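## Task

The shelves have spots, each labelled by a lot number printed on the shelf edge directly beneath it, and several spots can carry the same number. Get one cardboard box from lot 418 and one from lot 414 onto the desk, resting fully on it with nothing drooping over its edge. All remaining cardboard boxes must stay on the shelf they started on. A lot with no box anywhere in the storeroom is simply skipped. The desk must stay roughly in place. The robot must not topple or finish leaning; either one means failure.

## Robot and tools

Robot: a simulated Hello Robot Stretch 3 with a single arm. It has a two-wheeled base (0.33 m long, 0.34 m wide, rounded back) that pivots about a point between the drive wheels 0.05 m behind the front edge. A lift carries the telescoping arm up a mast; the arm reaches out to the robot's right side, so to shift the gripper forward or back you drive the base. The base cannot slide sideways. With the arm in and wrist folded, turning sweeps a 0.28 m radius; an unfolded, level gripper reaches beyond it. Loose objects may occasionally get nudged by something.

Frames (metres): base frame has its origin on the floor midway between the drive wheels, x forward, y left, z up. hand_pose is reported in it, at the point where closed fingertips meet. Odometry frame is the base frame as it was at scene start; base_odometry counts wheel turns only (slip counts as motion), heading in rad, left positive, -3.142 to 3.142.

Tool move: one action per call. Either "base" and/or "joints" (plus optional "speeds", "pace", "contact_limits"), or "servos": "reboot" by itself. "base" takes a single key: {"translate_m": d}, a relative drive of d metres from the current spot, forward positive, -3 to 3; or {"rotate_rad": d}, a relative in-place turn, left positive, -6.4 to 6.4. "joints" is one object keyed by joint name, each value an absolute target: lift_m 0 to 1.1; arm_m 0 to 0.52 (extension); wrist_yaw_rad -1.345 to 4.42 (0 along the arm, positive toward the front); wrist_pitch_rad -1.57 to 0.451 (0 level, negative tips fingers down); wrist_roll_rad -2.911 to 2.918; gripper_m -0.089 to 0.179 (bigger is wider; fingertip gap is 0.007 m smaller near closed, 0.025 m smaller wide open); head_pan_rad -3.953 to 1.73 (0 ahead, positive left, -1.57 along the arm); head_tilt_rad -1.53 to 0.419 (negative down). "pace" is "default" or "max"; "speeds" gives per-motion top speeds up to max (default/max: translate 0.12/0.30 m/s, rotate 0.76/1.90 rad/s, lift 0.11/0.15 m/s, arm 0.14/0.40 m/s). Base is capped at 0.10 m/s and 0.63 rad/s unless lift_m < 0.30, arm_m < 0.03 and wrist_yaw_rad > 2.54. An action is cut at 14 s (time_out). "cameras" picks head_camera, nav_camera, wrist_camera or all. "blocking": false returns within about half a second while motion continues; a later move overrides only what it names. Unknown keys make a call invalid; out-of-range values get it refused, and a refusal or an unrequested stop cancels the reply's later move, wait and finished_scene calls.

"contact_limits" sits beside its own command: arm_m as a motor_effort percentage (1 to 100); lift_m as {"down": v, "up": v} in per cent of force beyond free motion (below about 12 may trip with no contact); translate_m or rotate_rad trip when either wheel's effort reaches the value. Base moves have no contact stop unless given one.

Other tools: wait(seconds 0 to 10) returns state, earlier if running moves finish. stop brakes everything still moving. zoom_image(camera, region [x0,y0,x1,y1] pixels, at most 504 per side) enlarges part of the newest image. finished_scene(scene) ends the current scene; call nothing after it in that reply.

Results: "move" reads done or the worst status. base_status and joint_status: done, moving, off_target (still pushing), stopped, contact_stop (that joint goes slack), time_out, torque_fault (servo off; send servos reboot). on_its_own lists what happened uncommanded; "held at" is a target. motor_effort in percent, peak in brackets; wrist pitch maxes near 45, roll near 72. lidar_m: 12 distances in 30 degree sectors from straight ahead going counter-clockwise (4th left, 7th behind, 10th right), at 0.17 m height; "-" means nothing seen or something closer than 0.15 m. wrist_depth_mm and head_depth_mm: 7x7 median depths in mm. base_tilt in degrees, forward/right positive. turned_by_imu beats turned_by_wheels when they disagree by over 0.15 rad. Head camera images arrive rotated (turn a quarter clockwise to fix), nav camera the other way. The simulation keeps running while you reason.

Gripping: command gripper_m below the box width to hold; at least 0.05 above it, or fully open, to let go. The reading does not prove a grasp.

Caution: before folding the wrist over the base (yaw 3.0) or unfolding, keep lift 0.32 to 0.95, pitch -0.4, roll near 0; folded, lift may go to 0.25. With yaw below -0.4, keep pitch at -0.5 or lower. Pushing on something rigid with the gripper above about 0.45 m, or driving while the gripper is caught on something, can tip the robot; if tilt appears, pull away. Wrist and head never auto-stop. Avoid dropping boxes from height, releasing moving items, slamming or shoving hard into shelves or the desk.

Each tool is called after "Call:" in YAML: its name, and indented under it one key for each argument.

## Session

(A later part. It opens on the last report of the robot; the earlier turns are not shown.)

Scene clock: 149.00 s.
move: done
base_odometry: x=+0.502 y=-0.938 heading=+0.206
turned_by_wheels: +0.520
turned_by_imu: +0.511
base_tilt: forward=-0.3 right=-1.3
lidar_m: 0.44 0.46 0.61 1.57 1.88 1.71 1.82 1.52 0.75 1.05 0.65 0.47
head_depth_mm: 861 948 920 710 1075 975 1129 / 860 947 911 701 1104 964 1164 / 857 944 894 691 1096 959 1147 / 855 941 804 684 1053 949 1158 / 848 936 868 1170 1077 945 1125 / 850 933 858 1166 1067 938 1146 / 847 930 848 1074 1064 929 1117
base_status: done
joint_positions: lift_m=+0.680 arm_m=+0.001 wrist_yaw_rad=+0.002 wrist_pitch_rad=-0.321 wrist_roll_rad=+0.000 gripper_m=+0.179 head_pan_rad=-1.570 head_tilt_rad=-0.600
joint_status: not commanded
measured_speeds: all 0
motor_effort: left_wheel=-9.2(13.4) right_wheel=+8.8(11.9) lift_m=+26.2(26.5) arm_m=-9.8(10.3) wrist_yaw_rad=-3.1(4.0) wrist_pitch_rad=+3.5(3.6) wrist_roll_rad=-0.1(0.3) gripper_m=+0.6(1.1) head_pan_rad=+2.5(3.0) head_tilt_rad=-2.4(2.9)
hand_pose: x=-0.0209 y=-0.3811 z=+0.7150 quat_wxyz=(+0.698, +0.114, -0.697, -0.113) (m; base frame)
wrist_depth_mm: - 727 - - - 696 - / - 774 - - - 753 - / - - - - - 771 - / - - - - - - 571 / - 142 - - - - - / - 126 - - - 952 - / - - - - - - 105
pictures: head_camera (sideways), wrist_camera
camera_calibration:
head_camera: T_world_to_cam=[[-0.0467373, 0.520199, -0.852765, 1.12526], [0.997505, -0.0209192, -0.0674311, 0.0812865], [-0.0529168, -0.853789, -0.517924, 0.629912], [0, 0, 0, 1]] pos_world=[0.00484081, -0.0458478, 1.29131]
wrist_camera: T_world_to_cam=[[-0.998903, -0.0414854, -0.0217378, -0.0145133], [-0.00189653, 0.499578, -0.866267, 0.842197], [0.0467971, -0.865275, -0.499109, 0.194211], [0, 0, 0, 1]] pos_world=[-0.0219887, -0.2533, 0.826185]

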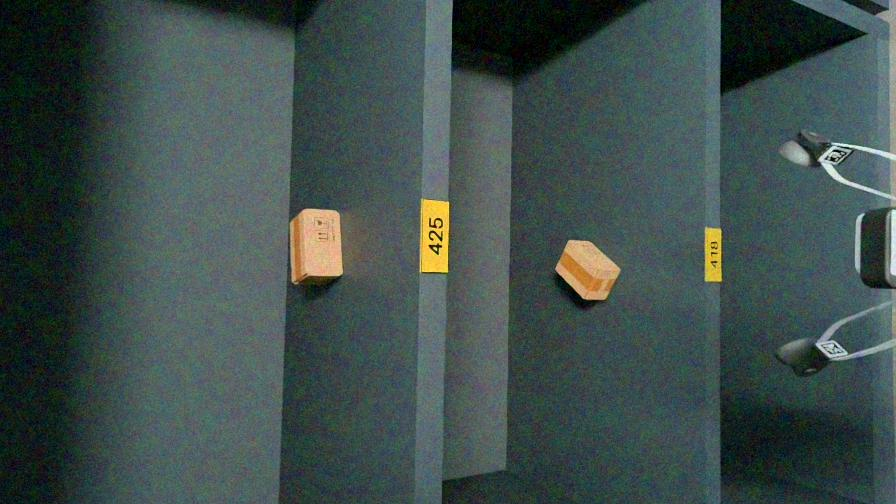

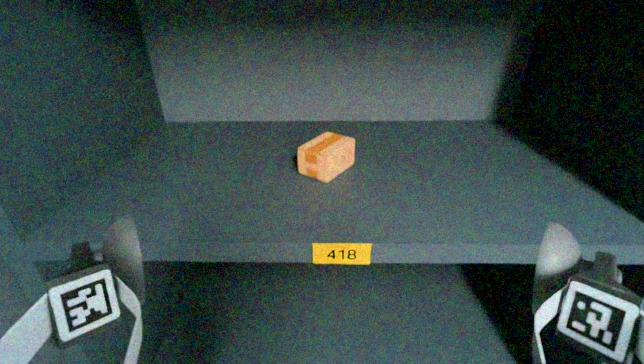

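Call:
move:
  base: {"translate_m":0.09}
  joints: {"wrist_yaw_rad":-0.38,"lift_m":0.505}
  pace: "max"

Call:
move:
  joints: {"arm_m":0.33}
  contact_limits: {"arm_m":35}
  cameras: ["head_camera","wrist_camera"]

Scene clock: 180.90 s.
move: done
base_odometry: x=+0.590 y=-0.920 heading=+0.206
turned_by_wheels: +0.000
turned_by_imu: +0.000
base_tilt: forward=-0.3 right=-1.3
lidar_m: 0.35 0.36 0.49 1.25 2.81 1.79 1.91 0.87 0.81 1.05 0.52 0.37
head_depth_mm: 861 949 924 711 1109 971 1174 / 861 946 912 701 1108 968 1168 / 854 943 810 694 1095 930 1162 / 854 938 886 688 1088 948 1155 / 851 935 873 1163 1077 945 1153 / 849 934 858 1162 1071 941 1147 / 834 904 800 815 950 904 1066
base_status: done
joint_positions: lift_m=+0.505 arm_m=+0.001 wrist_yaw_rad=-0.377 wrist_pitch_rad=-0.320 wrist_roll_rad=+0.000 gripper_m=+0.179 head_pan_rad=-1.570 head_tilt_rad=-0.600
joint_status: all done
measured_speeds: all 0
motor_effort: left_wheel=+1.2(9.0) right_wheel=+6.8(13.4) lift_m=+26.4(26.5) arm_m=-12.3(13.5) wrist_yaw_rad=-2.0(7.8) wrist_pitch_rad=+3.2(3.5) wrist_roll_rad=+0.0(0.3) gripper_m=+0.5(1.1) head_pan_rad=+1.8(2.7) head_tilt_rad=-2.4(2.4)
hand_pose: x=-0.1083 y=-0.3646 z=+0.5403 quat_wxyz=(+0.665, -0.020, -0.706, -0.242) (m; base frame)
wrist_depth_mm: - - 513 - 810 - 481 / - - 480 - - - 511 / 318 - - - - - - / 328 - - - - 594 - / - 142 - - 904 - - / - 126 - - - 713 852 / - - - - 683 702 105
pictures: none

Scene clock: 184.27 s.
move: contact_stop
base_odometry: x=+0.590 y=-0.920 heading=+0.206
turned_by_wheels: +0.000
turned_by_imu: -0.051
base_tilt: forward=-0.3 right=-1.3
lidar_m: 0.36 0.37 0.48 1.09 2.66 1.78 1.90 1.59 0.81 1.04 0.56 0.39
head_depth_mm: 877 968 930 1115 1111 970 1164 / 870 957 911 1195 1106 934 1172 / 865 952 844 696 1097 960 565 / 855 939 816 1179 1051 901 587 / 849 932 876 681 1079 918 1150 / 841 924 861 669 1074 909 1151 / 837 916 850 665 1037 902 1091
base_status: not commanded
joint_positions: lift_m=+0.505 arm_m=+0.228 wrist_yaw_rad=-0.378 wrist_pitch_rad=-0.293 wrist_roll_rad=+0.015 gripper_m=+0.179 head_pan_rad=-1.570 head_tilt_rad=-0.599
joint_status: arm_m contact_stop (moved +0.228 of +0.329)
measured_speeds: translate_m=+0.000 rotate_rad=-0.001 lift_m=+0.000 arm_m=+0.000 wrist_yaw_rad=+0.000 wrist_pitch_rad=+0.000 wrist_roll_rad=+0.000 head_pan_rad=+0.000 head_tilt_rad=+0.000
on_its_own: arm_m is slack since a contact_stop (your +0.330 is given up)
motor_effort: left_wheel=+0.0(7.6) right_wheel=-0.6(9.0) lift_m=+27.3(31.4) arm_m=+0.2(40.1) wrist_yaw_rad=-1.8(17.1) wrist_pitch_rad=-1.6(17.5) wrist_roll_rad=-5.0(11.2) gripper_m=+0.5(1.2) head_pan_rad=+1.8(2.7) head_tilt_rad=-1.2(4.0)
contact_limits: arm_m 35 (drawing in: default 31, maximum 55; extending or still: default 40, maximum 69)
hand_pose: x=-0.1094 y=-0.5947 z=+0.5465 quat_wxyz=(+0.662, -0.031, -0.711, -0.233) (m; base frame)
wrist_depth_mm: - - - - - - - / - - - - - - - / - 282 308 323 317 312 309 / 264 260 259 253 249 248 271 / 205 194 200 198 211 232 - / - 142 171 188 713 - - / 145 160 172 - - 629 105
pictures: head_camera (sideways), wrist_camera
camera_calibration:
head_camera: T_world_to_cam=[[-0.04682, 0.519585, -0.853135, 1.1258], [0.997501, -0.0209229, -0.0674855, 0.0813637], [-0.0529145, -0.854163, -0.517307, 0.629147], [0, 0, 0, 1]] pos_world=[0.00484057, -0.0458507, 1.29141]
wrist_camera: T_world_to_cam=[[-0.941287, 0.335764, -0.0352446, 0.1226], [0.188644, 0.436506, -0.879702, 0.793556], [-0.279988, -0.834701, -0.474217, -0.101745], [0, 0, 0, 1]] pos_world=[-0.0627845, -0.472483, 0.654165]

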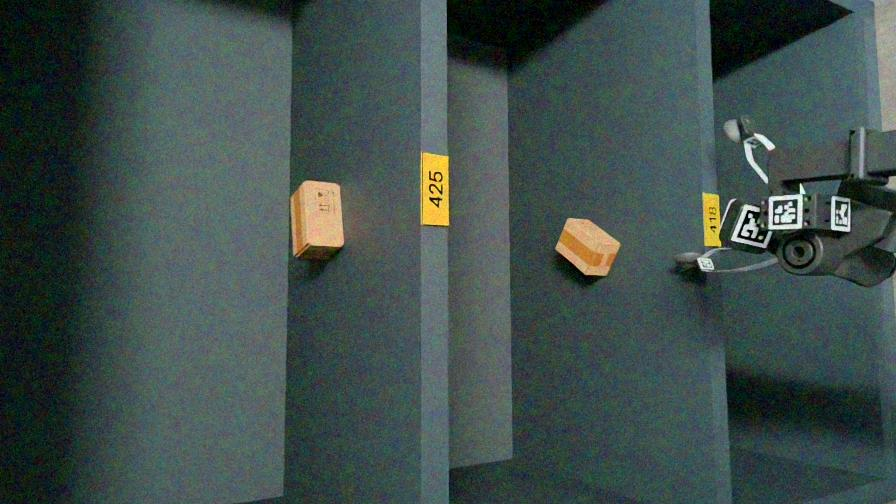

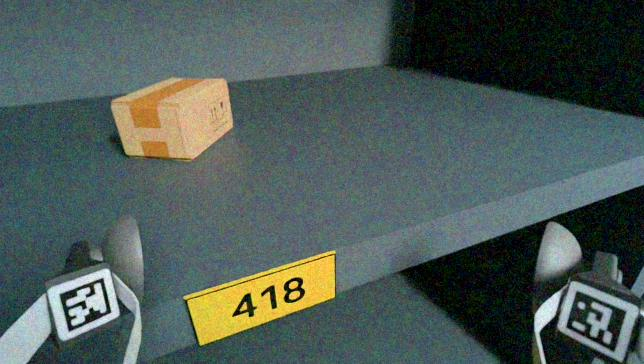

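Call:
move:
  joints: {"arm_m":0.15}

Call:
move:
  base: {"rotate_rad":0.055}
  joints: {"lift_m":0.57}

Call:
move:
  joints: {"arm_m":0.36}
  contact_limits: {"arm_m":35}
  cameras: ["head_camera","wrist_camera"]

Scene clock: 205.83 s.
move: done
base_odometry: x=+0.590 y=-0.920 heading=+0.206
turned_by_wheels: +0.000
turned_by_imu: +0.000
base_tilt: forward=-0.3 right=-1.3
lidar_m: 0.36 0.37 0.48 1.09 2.67 1.78 1.90 1.59 0.80 1.05 0.56 0.39
head_depth_mm: 877 969 929 1114 1114 965 1167 / 871 955 915 1197 1105 965 1160 / 864 948 841 694 1097 961 1136 / 851 942 815 1174 1051 949 671 / 847 930 877 679 1084 915 1153 / 841 924 864 671 1076 914 1149 / 840 915 848 664 1030 906 1096
base_status: not commanded
joint_positions: lift_m=+0.505 arm_m=+0.150 wrist_yaw_rad=-0.378 wrist_pitch_rad=-0.313 wrist_roll_rad=+0.005 gripper_m=+0.179 head_pan_rad=-1.570 head_tilt_rad=-0.599
joint_status: all done
measured_speeds: all 0
motor_effort: left_wheel=+0.5(1.0) right_wheel=-1.1(1.5) lift_m=+30.9(30.9) arm_m=-12.2(15.5) wrist_yaw_rad=-2.9(3.2) wrist_pitch_rad=+2.0(2.1) wrist_roll_rad=-1.6(5.3) gripper_m=+0.6(1.1) head_pan_rad=+1.2(1.7) head_tilt_rad=-3.2(4.6)
hand_pose: x=-0.1087 y=-0.5146 z=+0.5419 quat_wxyz=(+0.664, -0.023, -0.708, -0.240) (m; base frame)
wrist_depth_mm: - - - - 707 - - / - 340 386 - - - - / 310 309 306 303 298 318 390 / 244 243 241 267 296 - 463 / 202 216 238 - 880 - 486 / 118 126 - - - - - / - - - - - 624 105
pictures: none

Scene clock: 207.27 s.
move: done
base_odometry: x=+0.590 y=-0.920 heading=+0.261
turned_by_wheels: +0.055
turned_by_imu: +0.054
base_tilt: forward=-0.4 right=-1.3
lidar_m: 0.36 0.37 0.50 1.29 2.79 1.78 1.90 0.86 0.81 1.04 0.53 0.38
head_depth_mm: 859 947 930 707 1112 943 1176 / 855 942 913 700 1107 932 1144 / 857 939 811 693 1099 925 489 / 854 934 882 685 1084 922 572 / 848 934 873 1168 1081 948 1150 / 851 929 862 1161 1079 936 1142 / 839 904 818 836 967 908 1086
base_status: done
joint_positions: lift_m=+0.570 arm_m=+0.150 wrist_yaw_rad=-0.378 wrist_pitch_rad=-0.314 wrist_roll_rad=+0.005 gripper_m=+0.179 head_pan_rad=-1.570 head_tilt_rad=-0.599
joint_status: all done
measured_speeds: all 0
motor_effort: left_wheel=-8.5(11.6) right_wheel=+9.3(11.7) lift_m=+30.8(33.4) arm_m=-9.3(12.3) wrist_yaw_rad=-2.9(4.2) wrist_pitch_rad=+2.1(2.2) wrist_roll_rad=-2.0(2.0) gripper_m=+0.3(1.0) head_pan_rad=+1.0(1.9) head_tilt_rad=-4.4(5.4)
hand_pose: x=-0.1087 y=-0.5145 z=+0.6066 quat_wxyz=(+0.664, -0.023, -0.708, -0.240) (m; base frame)
wrist_depth_mm: - - - - 700 - - / - - - - - - - / - - 393 - - - - / - - - - - - - / 301 284 294 300 313 330 - / - 241 263 - 844 - - / - - - - - 687 105
pictures: none

Scene clock: 210.07 s.
move: done
base_odometry: x=+0.590 y=-0.920 heading=+0.261
turned_by_wheels: +0.000
turned_by_imu: +0.000
base_tilt: forward=-0.3 right=-1.1
lidar_m: 0.36 0.37 0.50 1.30 2.79 1.78 1.90 0.86 0.80 1.05 0.53 0.38
head_depth_mm: 856 942 926 711 1115 940 1174 / 858 943 912 701 1101 935 1145 / 857 941 811 693 1087 628 1130 / 854 938 879 687 1085 670 1151 / 850 937 873 1167 1081 944 1155 / 850 932 860 1170 1071 938 1147 / 836 905 822 836 965 908 1086
base_status: not commanded
joint_positions: lift_m=+0.570 arm_m=+0.360 wrist_yaw_rad=-0.378 wrist_pitch_rad=-0.314 wrist_roll_rad=+0.005 gripper_m=+0.179 head_pan_rad=-1.570 head_tilt_rad=-0.600
joint_status: all done
measured_speeds: all 0
motor_effort: left_wheel=-8.3(9.0) right_wheel=+9.1(10.1) lift_m=+24.6(31.3) arm_m=+12.6(15.1) wrist_yaw_rad=-1.8(3.7) wrist_pitch_rad=+2.1(2.2) wrist_roll_rad=-1.8(2.2) gripper_m=+0.2(1.0) head_pan_rad=+0.8(1.6) head_tilt_rad=-5.3(5.9)
contact_limits: arm_m 35 (drawing in: default 31, maximum 55; extending or still: default 40, maximum 69)
hand_pose: x=-0.1087 y=-0.7245 z=+0.6066 quat_wxyz=(+0.664, -0.023, -0.708, -0.240) (m; base frame)
wrist_depth_mm: - - - - - 527 - / - - - - - 565 - / - - - - - - - / - - 254 265 - - - / 311 294 213 267 289 287 284 / - 227 215 240 239 239 236 / 196 203 207 206 204 198 105
pictures: head_camera (sideways), wrist_camera
camera_calibration:
head_camera: T_world_to_cam=[[-0.0468019, 0.519964, -0.852905, 1.12543], [0.997502, -0.020901, -0.0674785, 0.0813489], [-0.052913, -0.853932, -0.517687, 0.629599], [0, 0, 0, 1]] pos_world=[0.00484063, -0.0458489, 1.29131]
wrist_camera: T_world_to_cam=[[-0.942303, 0.333705, -0.0265626, 0.162114], [0.18633, 0.456919, -0.869773, 0.911473], [-0.278111, -0.82454, -0.492736, -0.162564], [0, 0, 0, 1]] pos_world=[-0.0622852, -0.604608, 0.71698]

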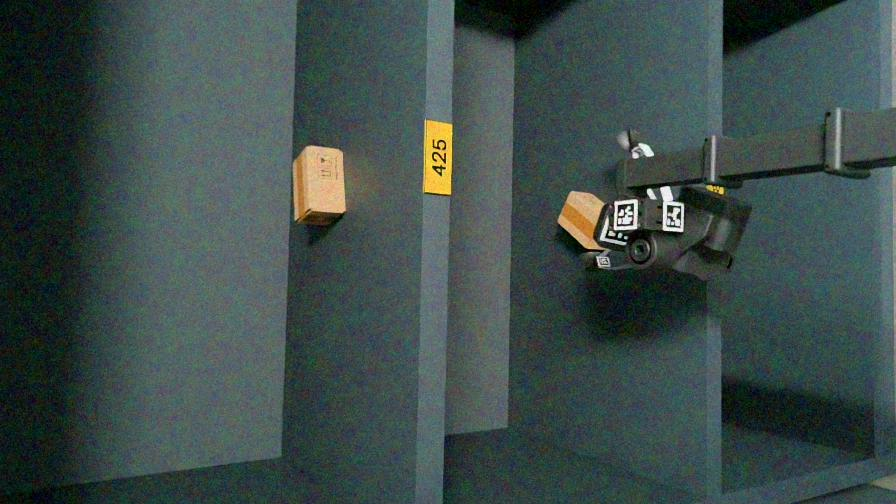

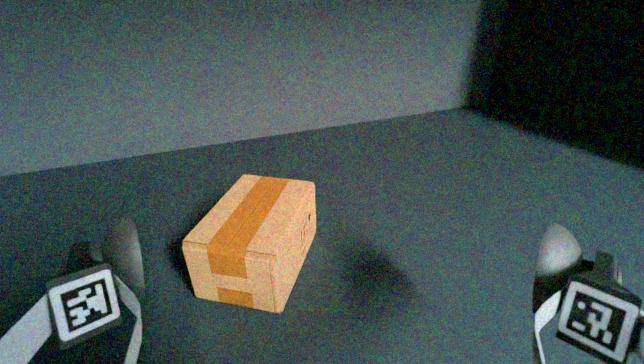

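Call:
move:
  base: {"translate_m":0.035}
  joints: {"lift_m":0.54}

Call:
move:
  joints: {"arm_m":0.465}
  contact_limits: {"arm_m":35}
  cameras: ["head_camera","wrist_camera"]

Scene clock: 223.80 s.
move: done
base_odometry: x=+0.624 y=-0.911 heading=+0.261
turned_by_wheels: +0.000
turned_by_imu: +0.000
base_tilt: forward=-0.4 right=-1.2
lidar_m: 0.33 0.34 0.45 1.17 1.96 1.81 1.94 0.88 0.83 1.05 0.48 0.34
head_depth_mm: 863 946 925 709 1114 940 1177 / 857 937 853 701 1101 934 1146 / 857 938 817 694 1062 659 575 / 854 939 883 684 1085 675 1152 / 850 936 873 1170 1082 947 1153 / 847 934 860 1099 1069 939 1148 / 813 821 771 736 860 878 1046
base_status: done
joint_positions: lift_m=+0.540 arm_m=+0.360 wrist_yaw_rad=-0.378 wrist_pitch_rad=-0.314 wrist_roll_rad=+0.005 gripper_m=+0.179 head_pan_rad=-1.570 head_tilt_rad=-0.600
joint_status: all done
measured_speeds: all 0
motor_effort: left_wheel=+2.3(6.7) right_wheel=+10.7(12.4) lift_m=+23.5(25.4) arm_m=+1.9(5.3) wrist_yaw_rad=-4.1(4.1) wrist_pitch_rad=+2.1(2.2) wrist_roll_rad=-1.8(2.3) gripper_m=+0.6(0.9) head_pan_rad=+0.4(1.0) head_tilt_rad=-5.3(6.2)
contact_limits: arm_m 35 (drawing in: default 31, maximum 55; extending or still: default 40, maximum 69)
hand_pose: x=-0.1087 y=-0.7245 z=+0.5766 quat_wxyz=(+0.664, -0.023, -0.708, -0.240) (m; base frame)
wrist_depth_mm: 338 - - - - 545 - / - - - - - 565 - / - - - 261 - - - / 300 312 281 217 302 288 299 / 248 236 226 208 242 240 248 / 118 144 202 201 200 198 - / 164 168 172 171 171 170 105
pictures: none

Scene clock: 225.80 s.
move: done
base_odometry: x=+0.624 y=-0.911 heading=+0.261
turned_by_wheels: +0.000
turned_by_imu: +0.000
base_tilt: forward=-0.3 right=-1.2
lidar_m: 0.33 0.34 0.45 1.17 1.96 1.81 1.94 0.87 0.83 1.04 0.48 0.34
head_depth_mm: 862 944 928 711 1111 940 1169 / 856 944 854 701 1103 933 1140 / 854 936 815 693 1054 663 1107 / 852 937 884 684 1012 902 1153 / 848 936 873 1165 1085 942 1149 / 848 930 862 1101 1071 939 1146 / 812 822 771 735 859 882 1042
base_status: not commanded
joint_positions: lift_m=+0.540 arm_m=+0.465 wrist_yaw_rad=-0.378 wrist_pitch_rad=-0.314 wrist_roll_rad=+0.005 gripper_m=+0.179 head_pan_rad=-1.570 head_tilt_rad=-0.600
joint_status: all done
measured_speeds: all 0
motor_effort: left_wheel=+2.1(2.7) right_wheel=+11.0(11.2) lift_m=+24.1(24.4) arm_m=+12.3(15.0) wrist_yaw_rad=-2.3(3.6) wrist_pitch_rad=+2.1(2.2) wrist_roll_rad=-1.8(2.0) gripper_m=+0.1(1.0) head_pan_rad=-0.4(0.8) head_tilt_rad=-4.6(5.9)
contact_limits: arm_m 35 (drawing in: default 31, maximum 55; extending or still: default 40, maximum 69)
hand_pose: x=-0.1087 y=-0.8295 z=+0.5766 quat_wxyz=(+0.664, -0.023, -0.708, -0.240) (m; base frame)
wrist_depth_mm: 267 283 309 332 - - 448 / 284 301 330 - - - 488 / 299 323 338 - - - - / 306 311 308 305 302 287 298 / 247 236 243 169 161 239 245 / 118 144 202 135 134 198 - / 164 168 172 116 115 169 105
pictures: head_camera (sideways), wrist_camera
camera_calibration:
head_camera: T_world_to_cam=[[-0.0468497, 0.520083, -0.85283, 1.12534], [0.9975, -0.0208672, -0.0675225, 0.0814073], [-0.0529134, -0.853861, -0.517805, 0.629754], [0, 0, 0, 1]] pos_world=[0.00484048, -0.0458483, 1.29131]
wrist_camera: T_world_to_cam=[[-0.942303, 0.333705, -0.0265626, 0.196356], [0.18633, 0.456919, -0.869773, 0.933356], [-0.278111, -0.82454, -0.492736, -0.263922], [0, 0, 0, 1]] pos_world=[-0.0622852, -0.709608, 0.68698]

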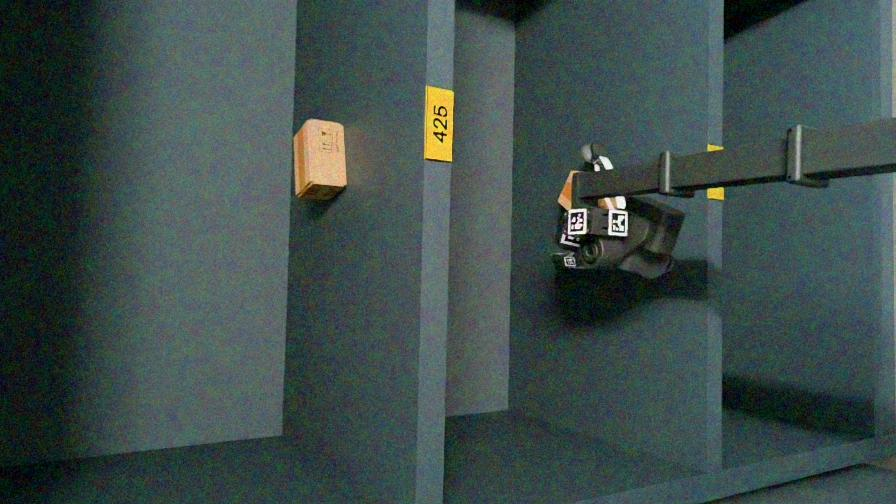

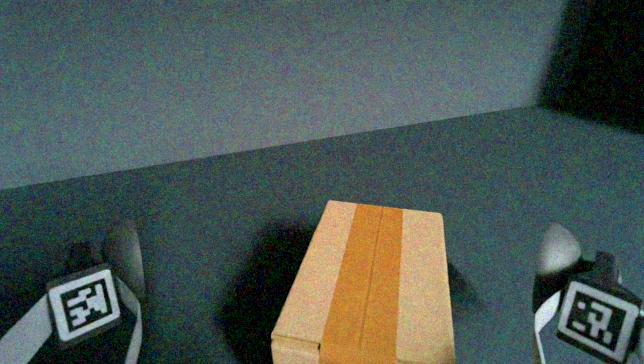

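Call:
move:
  joints: {"gripper_m":0.025}

Call:
move:
  joints: {"lift_m":0.61}
  cameras: ["wrist_camera"]

Scene clock: 231.13 s.
move: done
base_odometry: x=+0.624 y=-0.911 heading=+0.261
turned_by_wheels: +0.000
turned_by_imu: +0.000
base_tilt: forward=-0.4 right=-1.3
lidar_m: 0.33 0.34 0.45 1.17 1.96 1.81 1.94 0.87 0.83 1.05 0.48 0.34
head_depth_mm: 860 944 927 709 1111 939 1174 / 856 944 853 700 1107 934 1143 / 855 935 814 694 1060 664 1110 / 851 932 885 686 1013 898 1154 / 851 933 874 1161 1075 944 1154 / 845 931 859 1101 1073 938 1145 / 812 824 773 737 859 881 1043
base_status: not commanded
joint_positions: lift_m=+0.540 arm_m=+0.465 wrist_yaw_rad=-0.380 wrist_pitch_rad=-0.306 wrist_roll_rad=+0.005 gripper_m=+0.026 head_pan_rad=-1.570 head_tilt_rad=-0.600
joint_status: all done
measured_speeds: all 0
motor_effort: left_wheel=+1.7(2.5) right_wheel=+10.3(11.1) lift_m=+26.3(26.5) arm_m=+0.7(5.6) wrist_yaw_rad=-1.7(3.8) wrist_pitch_rad=+0.6(2.2) wrist_roll_rad=-1.8(2.1) gripper_m=-14.1(88.0) head_pan_rad=-1.2(1.6) head_tilt_rad=-4.3(5.7)
contact_limits: arm_m 35 (drawing in: default 31, maximum 55; extending or still: default 40, maximum 69)
hand_pose: x=-0.1093 y=-0.8301 z=+0.5785 quat_wxyz=(+0.664, -0.026, -0.708, -0.238) (m; base frame)
wrist_depth_mm: 267 285 307 330 - - 455 / 282 300 326 - - - 481 / 297 322 337 - - - - / 305 318 301 311 310 306 303 / 252 250 164 166 166 244 242 / 208 207 129 142 128 201 200 / 177 100 129 117 124 120 171
pictures: none

Scene clock: 232.60 s.
move: done
base_odometry: x=+0.624 y=-0.911 heading=+0.261
turned_by_wheels: +0.000
turned_by_imu: +0.000
base_tilt: forward=-0.4 right=-1.2
lidar_m: 0.33 0.34 0.45 1.17 1.96 1.80 1.94 0.87 0.83 1.04 0.48 0.34
head_depth_mm: 864 941 925 710 1111 942 1174 / 858 945 854 700 1100 907 482 / 853 939 816 693 735 874 1133 / 853 936 885 686 745 948 1163 / 851 932 872 1170 1077 943 1152 / 847 930 858 1102 1070 938 1147 / 812 821 773 738 858 882 1039
base_status: not commanded
joint_positions: lift_m=+0.610 arm_m=+0.465 wrist_yaw_rad=-0.380 wrist_pitch_rad=-0.322 wrist_roll_rad=+0.005 gripper_m=+0.026 head_pan_rad=-1.570 head_tilt_rad=-0.600
joint_status: all done
measured_speeds: all 0
motor_effort: left_wheel=+1.7(2.2) right_wheel=+9.5(11.0) lift_m=+30.8(34.5) arm_m=-2.7(2.8) wrist_yaw_rad=-1.2(2.4) wrist_pitch_rad=+3.7(3.8) wrist_roll_rad=-1.8(2.1) gripper_m=-14.0(14.6) head_pan_rad=-1.0(1.7) head_tilt_rad=-4.5(5.7)
contact_limits: arm_m 35 (drawing in: default 31, maximum 55; extending or still: default 40, maximum 69)
hand_pose: x=-0.1087 y=-0.8286 z=+0.6447 quat_wxyz=(+0.662, -0.021, -0.708, -0.243) (m; base frame)
wrist_depth_mm: 266 285 307 329 - - 456 / 281 302 327 - - - 486 / 299 321 - - - - - / 317 335 - - - - - / 332 328 156 166 153 328 325 / 296 292 128 143 128 286 287 / 251 235 126 118 125 231 244
pictures: wrist_camera
camera_calibration:
wrist_camera: T_world_to_cam=[[-0.941665, 0.335474, -0.0269214, 0.199571], [0.189722, 0.463066, -0.86578, 0.995061], [-0.27798, -0.820382, -0.4997, -0.221711], [0, 0, 0, 1]] pos_world=[-0.0624876, -0.709618, 0.756088]

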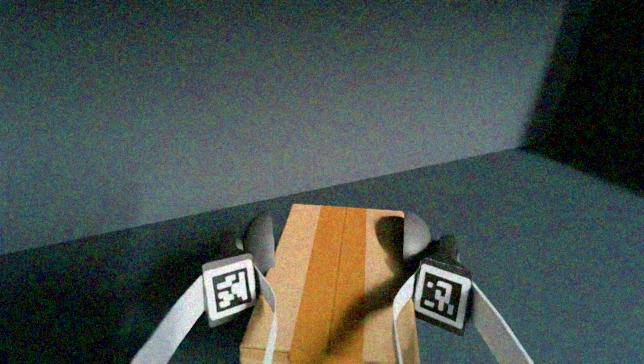

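Call:
move:
  joints: {"arm_m":0.0}

Call:
move:
  base: {"rotate_rad":-0.977}
  joints: {"lift_m":0.83,"head_pan_rad":-2.6,"head_tilt_rad":-0.5}

Call:
move:
  base: {"translate_m":-1.43}
  pace: "max"
  cameras: ["nav_camera"]

Call:
move:
  base: {"rotate_rad":-0.622}
  joints: {"head_pan_rad":-1.57,"head_tilt_rad":-0.6}
  cameras: ["head_camera","wrist_camera","nav_camera"]

Scene clock: 268.23 s.
move: done
base_odometry: x=+0.624 y=-0.911 heading=+0.261
turned_by_wheels: +0.000
turned_by_imu: +0.000
base_tilt: forward=-0.4 right=-1.3
lidar_m: 0.33 0.34 0.45 1.17 1.96 1.81 1.94 0.87 0.83 1.04 0.47 0.34
head_depth_mm: 860 947 924 709 1107 941 1174 / 854 943 856 700 1104 936 1164 / 856 942 817 696 1097 930 617 / 853 938 887 685 1091 950 1156 / 849 935 870 1166 1080 948 1149 / 849 932 860 1103 1075 940 1150 / 811 824 773 736 857 882 1043
base_status: not commanded
joint_positions: lift_m=+0.610 arm_m=+0.001 wrist_yaw_rad=-0.380 wrist_pitch_rad=-0.322 wrist_roll_rad=+0.005 gripper_m=+0.026 head_pan_rad=-1.570 head_tilt_rad=-0.600
joint_status: all done
measured_speeds: all 0
motor_effort: left_wheel=+1.7(2.2) right_wheel=+9.7(10.9) lift_m=+30.2(32.4) arm_m=-12.5(14.9) wrist_yaw_rad=-2.0(2.4) wrist_pitch_rad=+3.8(3.8) wrist_roll_rad=-1.7(2.0) gripper_m=-14.6(14.8) head_pan_rad=-1.7(2.6) head_tilt_rad=-4.3(5.2)
hand_pose: x=-0.1087 y=-0.3641 z=+0.6447 quat_wxyz=(+0.662, -0.021, -0.708, -0.243) (m; base frame)
wrist_depth_mm: - - - - 855 - 487 / - - - - 881 - 516 / - - - - - 575 580 / - - - - - - - / - - 153 166 153 674 - / - - 128 143 128 727 908 / - - 118 118 122 784 827
pictures: none

Scene clock: 271.07 s.
move: done
base_odometry: x=+0.624 y=-0.911 heading=-0.716
turned_by_wheels: -0.977
turned_by_imu: -0.961
base_tilt: forward=-0.3 right=-1.1
lidar_m: 0.44 0.34 0.33 0.35 0.49 1.62 2.34 1.81 1.94 0.82 0.86 0.84
head_depth_mm: 2133 2359 2455 2580 2131 1624 1323 / 1998 2203 2310 2541 2106 1621 1320 / 1914 2083 2160 2357 2052 1610 1309 / 1830 1978 2133 2375 2078 1595 1309 / 1743 1872 2031 2219 2054 1583 1301 / 1642 1776 1905 2092 2046 1581 1295 / 1576 1696 1819 1969 2031 1577 1320
base_status: done
joint_positions: lift_m=+0.830 arm_m=+0.001 wrist_yaw_rad=-0.380 wrist_pitch_rad=-0.323 wrist_roll_rad=+0.005 gripper_m=+0.026 head_pan_rad=-2.602 head_tilt_rad=-0.500
joint_status: all done
measured_speeds: all 0
motor_effort: left_wheel=+9.0(12.2) right_wheel=-9.7(13.8) lift_m=+30.9(34.2) arm_m=-12.1(13.5) wrist_yaw_rad=-1.1(3.0) wrist_pitch_rad=+3.7(3.9) wrist_roll_rad=-1.6(1.9) gripper_m=-13.9(14.5) head_pan_rad=+3.3(5.2) head_tilt_rad=+3.8(6.5)
hand_pose: x=-0.1087 y=-0.3641 z=+0.8646 quat_wxyz=(+0.662, -0.020, -0.708, -0.244) (m; base frame)
wrist_depth_mm: - - - - - - - / - - - - - - - / - - - - - - - / - - - - - - - / - - - 166 165 - - / - 656 128 143 129 - - / - - 119 119 125 - -
pictures: none

Scene clock: 286.07 s.
move: time_out
base_odometry: x=-0.433 y=+0.009 heading=-0.716
turned_by_wheels: +0.000
turned_by_imu: +0.000
base_tilt: forward=-0.4 right=-1.1
lidar_m: 1.46 1.11 1.09 1.15 1.64 2.51 1.30 0.62 0.76 1.26 1.77 1.75
head_depth_mm: 1289 1424 1578 1383 954 1480 1322 / 1225 1338 1484 1358 950 781 1319 / 1162 1264 1394 1353 942 725 1274 / 1104 1197 1318 1336 933 720 1210 / 1053 1140 1239 1290 931 714 1024 / 1007 1084 1174 1229 920 711 612 / 966 1036 1122 1188 915 708 592
base_status: translate_m time_out (by the wheels' count: -1.4016 of -1.4300)
joint_positions: lift_m=+0.830 arm_m=+0.001 wrist_yaw_rad=-0.380 wrist_pitch_rad=-0.323 wrist_roll_rad=+0.005 gripper_m=+0.026 head_pan_rad=-2.600 head_tilt_rad=-0.500
joint_status: not commanded
measured_speeds: all 0
motor_effort: left_wheel=-0.5(9.6) right_wheel=-0.6(14.8) lift_m=+30.6(32.2) arm_m=-0.1(12.3) wrist_yaw_rad=-0.8(2.5) wrist_pitch_rad=+3.7(3.9) wrist_roll_rad=-1.7(2.0) gripper_m=-13.8(14.6) head_pan_rad=+3.0(4.2) head_tilt_rad=+4.2(5.1)
hand_pose: x=-0.1087 y=-0.3641 z=+0.8646 quat_wxyz=(+0.662, -0.020, -0.708, -0.244) (m; base frame)
wrist_depth_mm: - - 974 - - - - / - - - - - - - / - - - - - - - / - - - - - - - / - - 159 165 153 - - / - - 128 143 128 - - / - - 120 119 122 105 -
pictures: nav_camera (sideways)
camera_calibration:
nav_camera: T_world_to_cam=[[-0.381811, -0.249524, 0.88992, -1.11265], [-0.529753, 0.848087, 0.0105095, 0.0397654], [-0.757352, -0.467425, -0.455995, 0.551332], [0, 0, 0, 1]] pos_world=[0.0137963, -0.053651, 1.24116]

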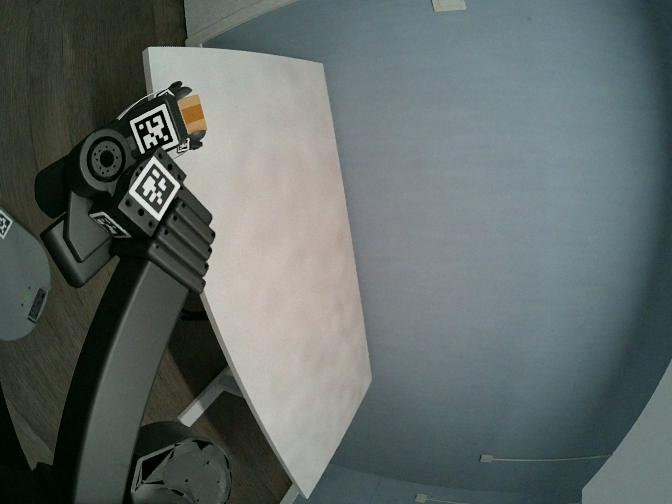

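not run: a stop that you did not command came earlier in this reply.

Call:
move:
  base: {"rotate_rad":-0.622}
  joints: {"head_pan_rad":-1.57,"head_tilt_rad":-0.6}
  cameras: ["head_camera","wrist_camera"]

Scene clock: 294.07 s.
move: done
base_odometry: x=-0.433 y=+0.009 heading=-1.338
turned_by_wheels: -0.622
turned_by_imu: -0.612
base_tilt: forward=-0.3 right=-1.2
lidar_m: 1.76 1.60 1.14 1.09 1.12 1.49 2.52 1.30 0.62 0.76 0.77 1.61
head_depth_mm: 996 1095 1208 1143 842 671 1303 / 990 1085 1206 1127 834 493 447 / 985 1079 1201 1109 830 491 311 / 977 1078 1188 1100 822 660 1231 / 975 1070 1196 1095 820 655 1214 / 974 1070 1189 1079 811 652 1200 / 972 1065 1177 1284 808 648 1216
base_status: done
joint_positions: lift_m=+0.830 arm_m=+0.001 wrist_yaw_rad=-0.380 wrist_pitch_rad=-0.323 wrist_roll_rad=+0.005 gripper_m=+0.026 head_pan_rad=-1.563 head_tilt_rad=-0.600
joint_status: all done
measured_speeds: all 0
motor_effort: left_wheel=+8.3(11.2) right_wheel=-10.1(14.0) lift_m=+29.9(30.4) arm_m=+1.9(2.7) wrist_yaw_rad=-0.6(2.8) wrist_pitch_rad=+3.8(3.9) wrist_roll_rad=-1.6(1.9) gripper_m=-13.8(14.4) head_pan_rad=-3.5(5.3) head_tilt_rad=-5.4(7.5)
hand_pose: x=-0.1087 y=-0.3641 z=+0.8646 quat_wxyz=(+0.662, -0.020, -0.708, -0.244) (m; base frame)
wrist_depth_mm: - - - - - - - / - - - - - - - / - - - - - - - / - - - - - - - / - - 153 166 153 - - / - - 128 143 128 - - / - - 118 118 122 - -
pictures: head_camera (sideways), wrist_camera
camera_calibration:
head_camera: T_world_to_cam=[[-0.050195, 0.519358, -0.853081, 1.12566], [0.997621, -0.0143402, -0.0674301, 0.0812815], [-0.0472538, -0.854436, -0.517403, 0.629197], [0, 0, 0, 1]] pos_world=[0.0051464, -0.0458473, 1.29131]
wrist_camera: T_world_to_cam=[[-0.941694, 0.335405, -0.0267439, 0.0494742], [0.189731, 0.463686, -0.865446, 0.970266], [-0.277875, -0.82006, -0.500287, 0.269948], [0, 0, 0, 1]] pos_world=[-0.0624878, -0.245119, 0.976088]

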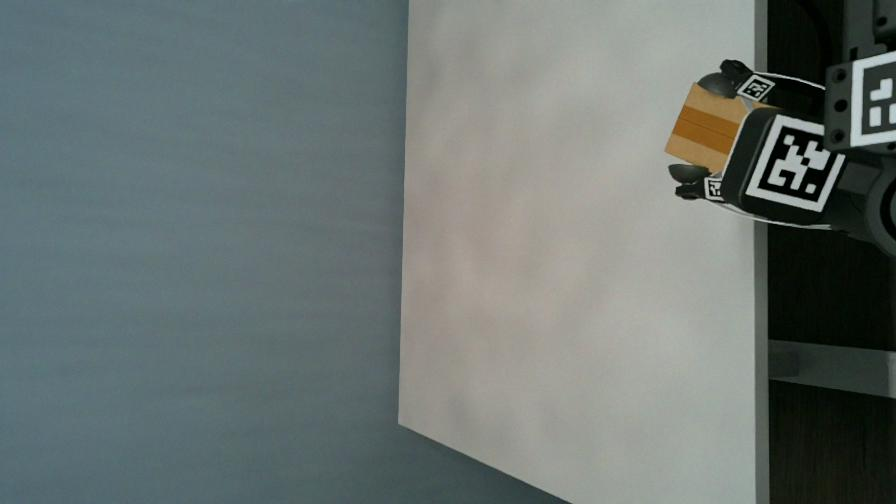

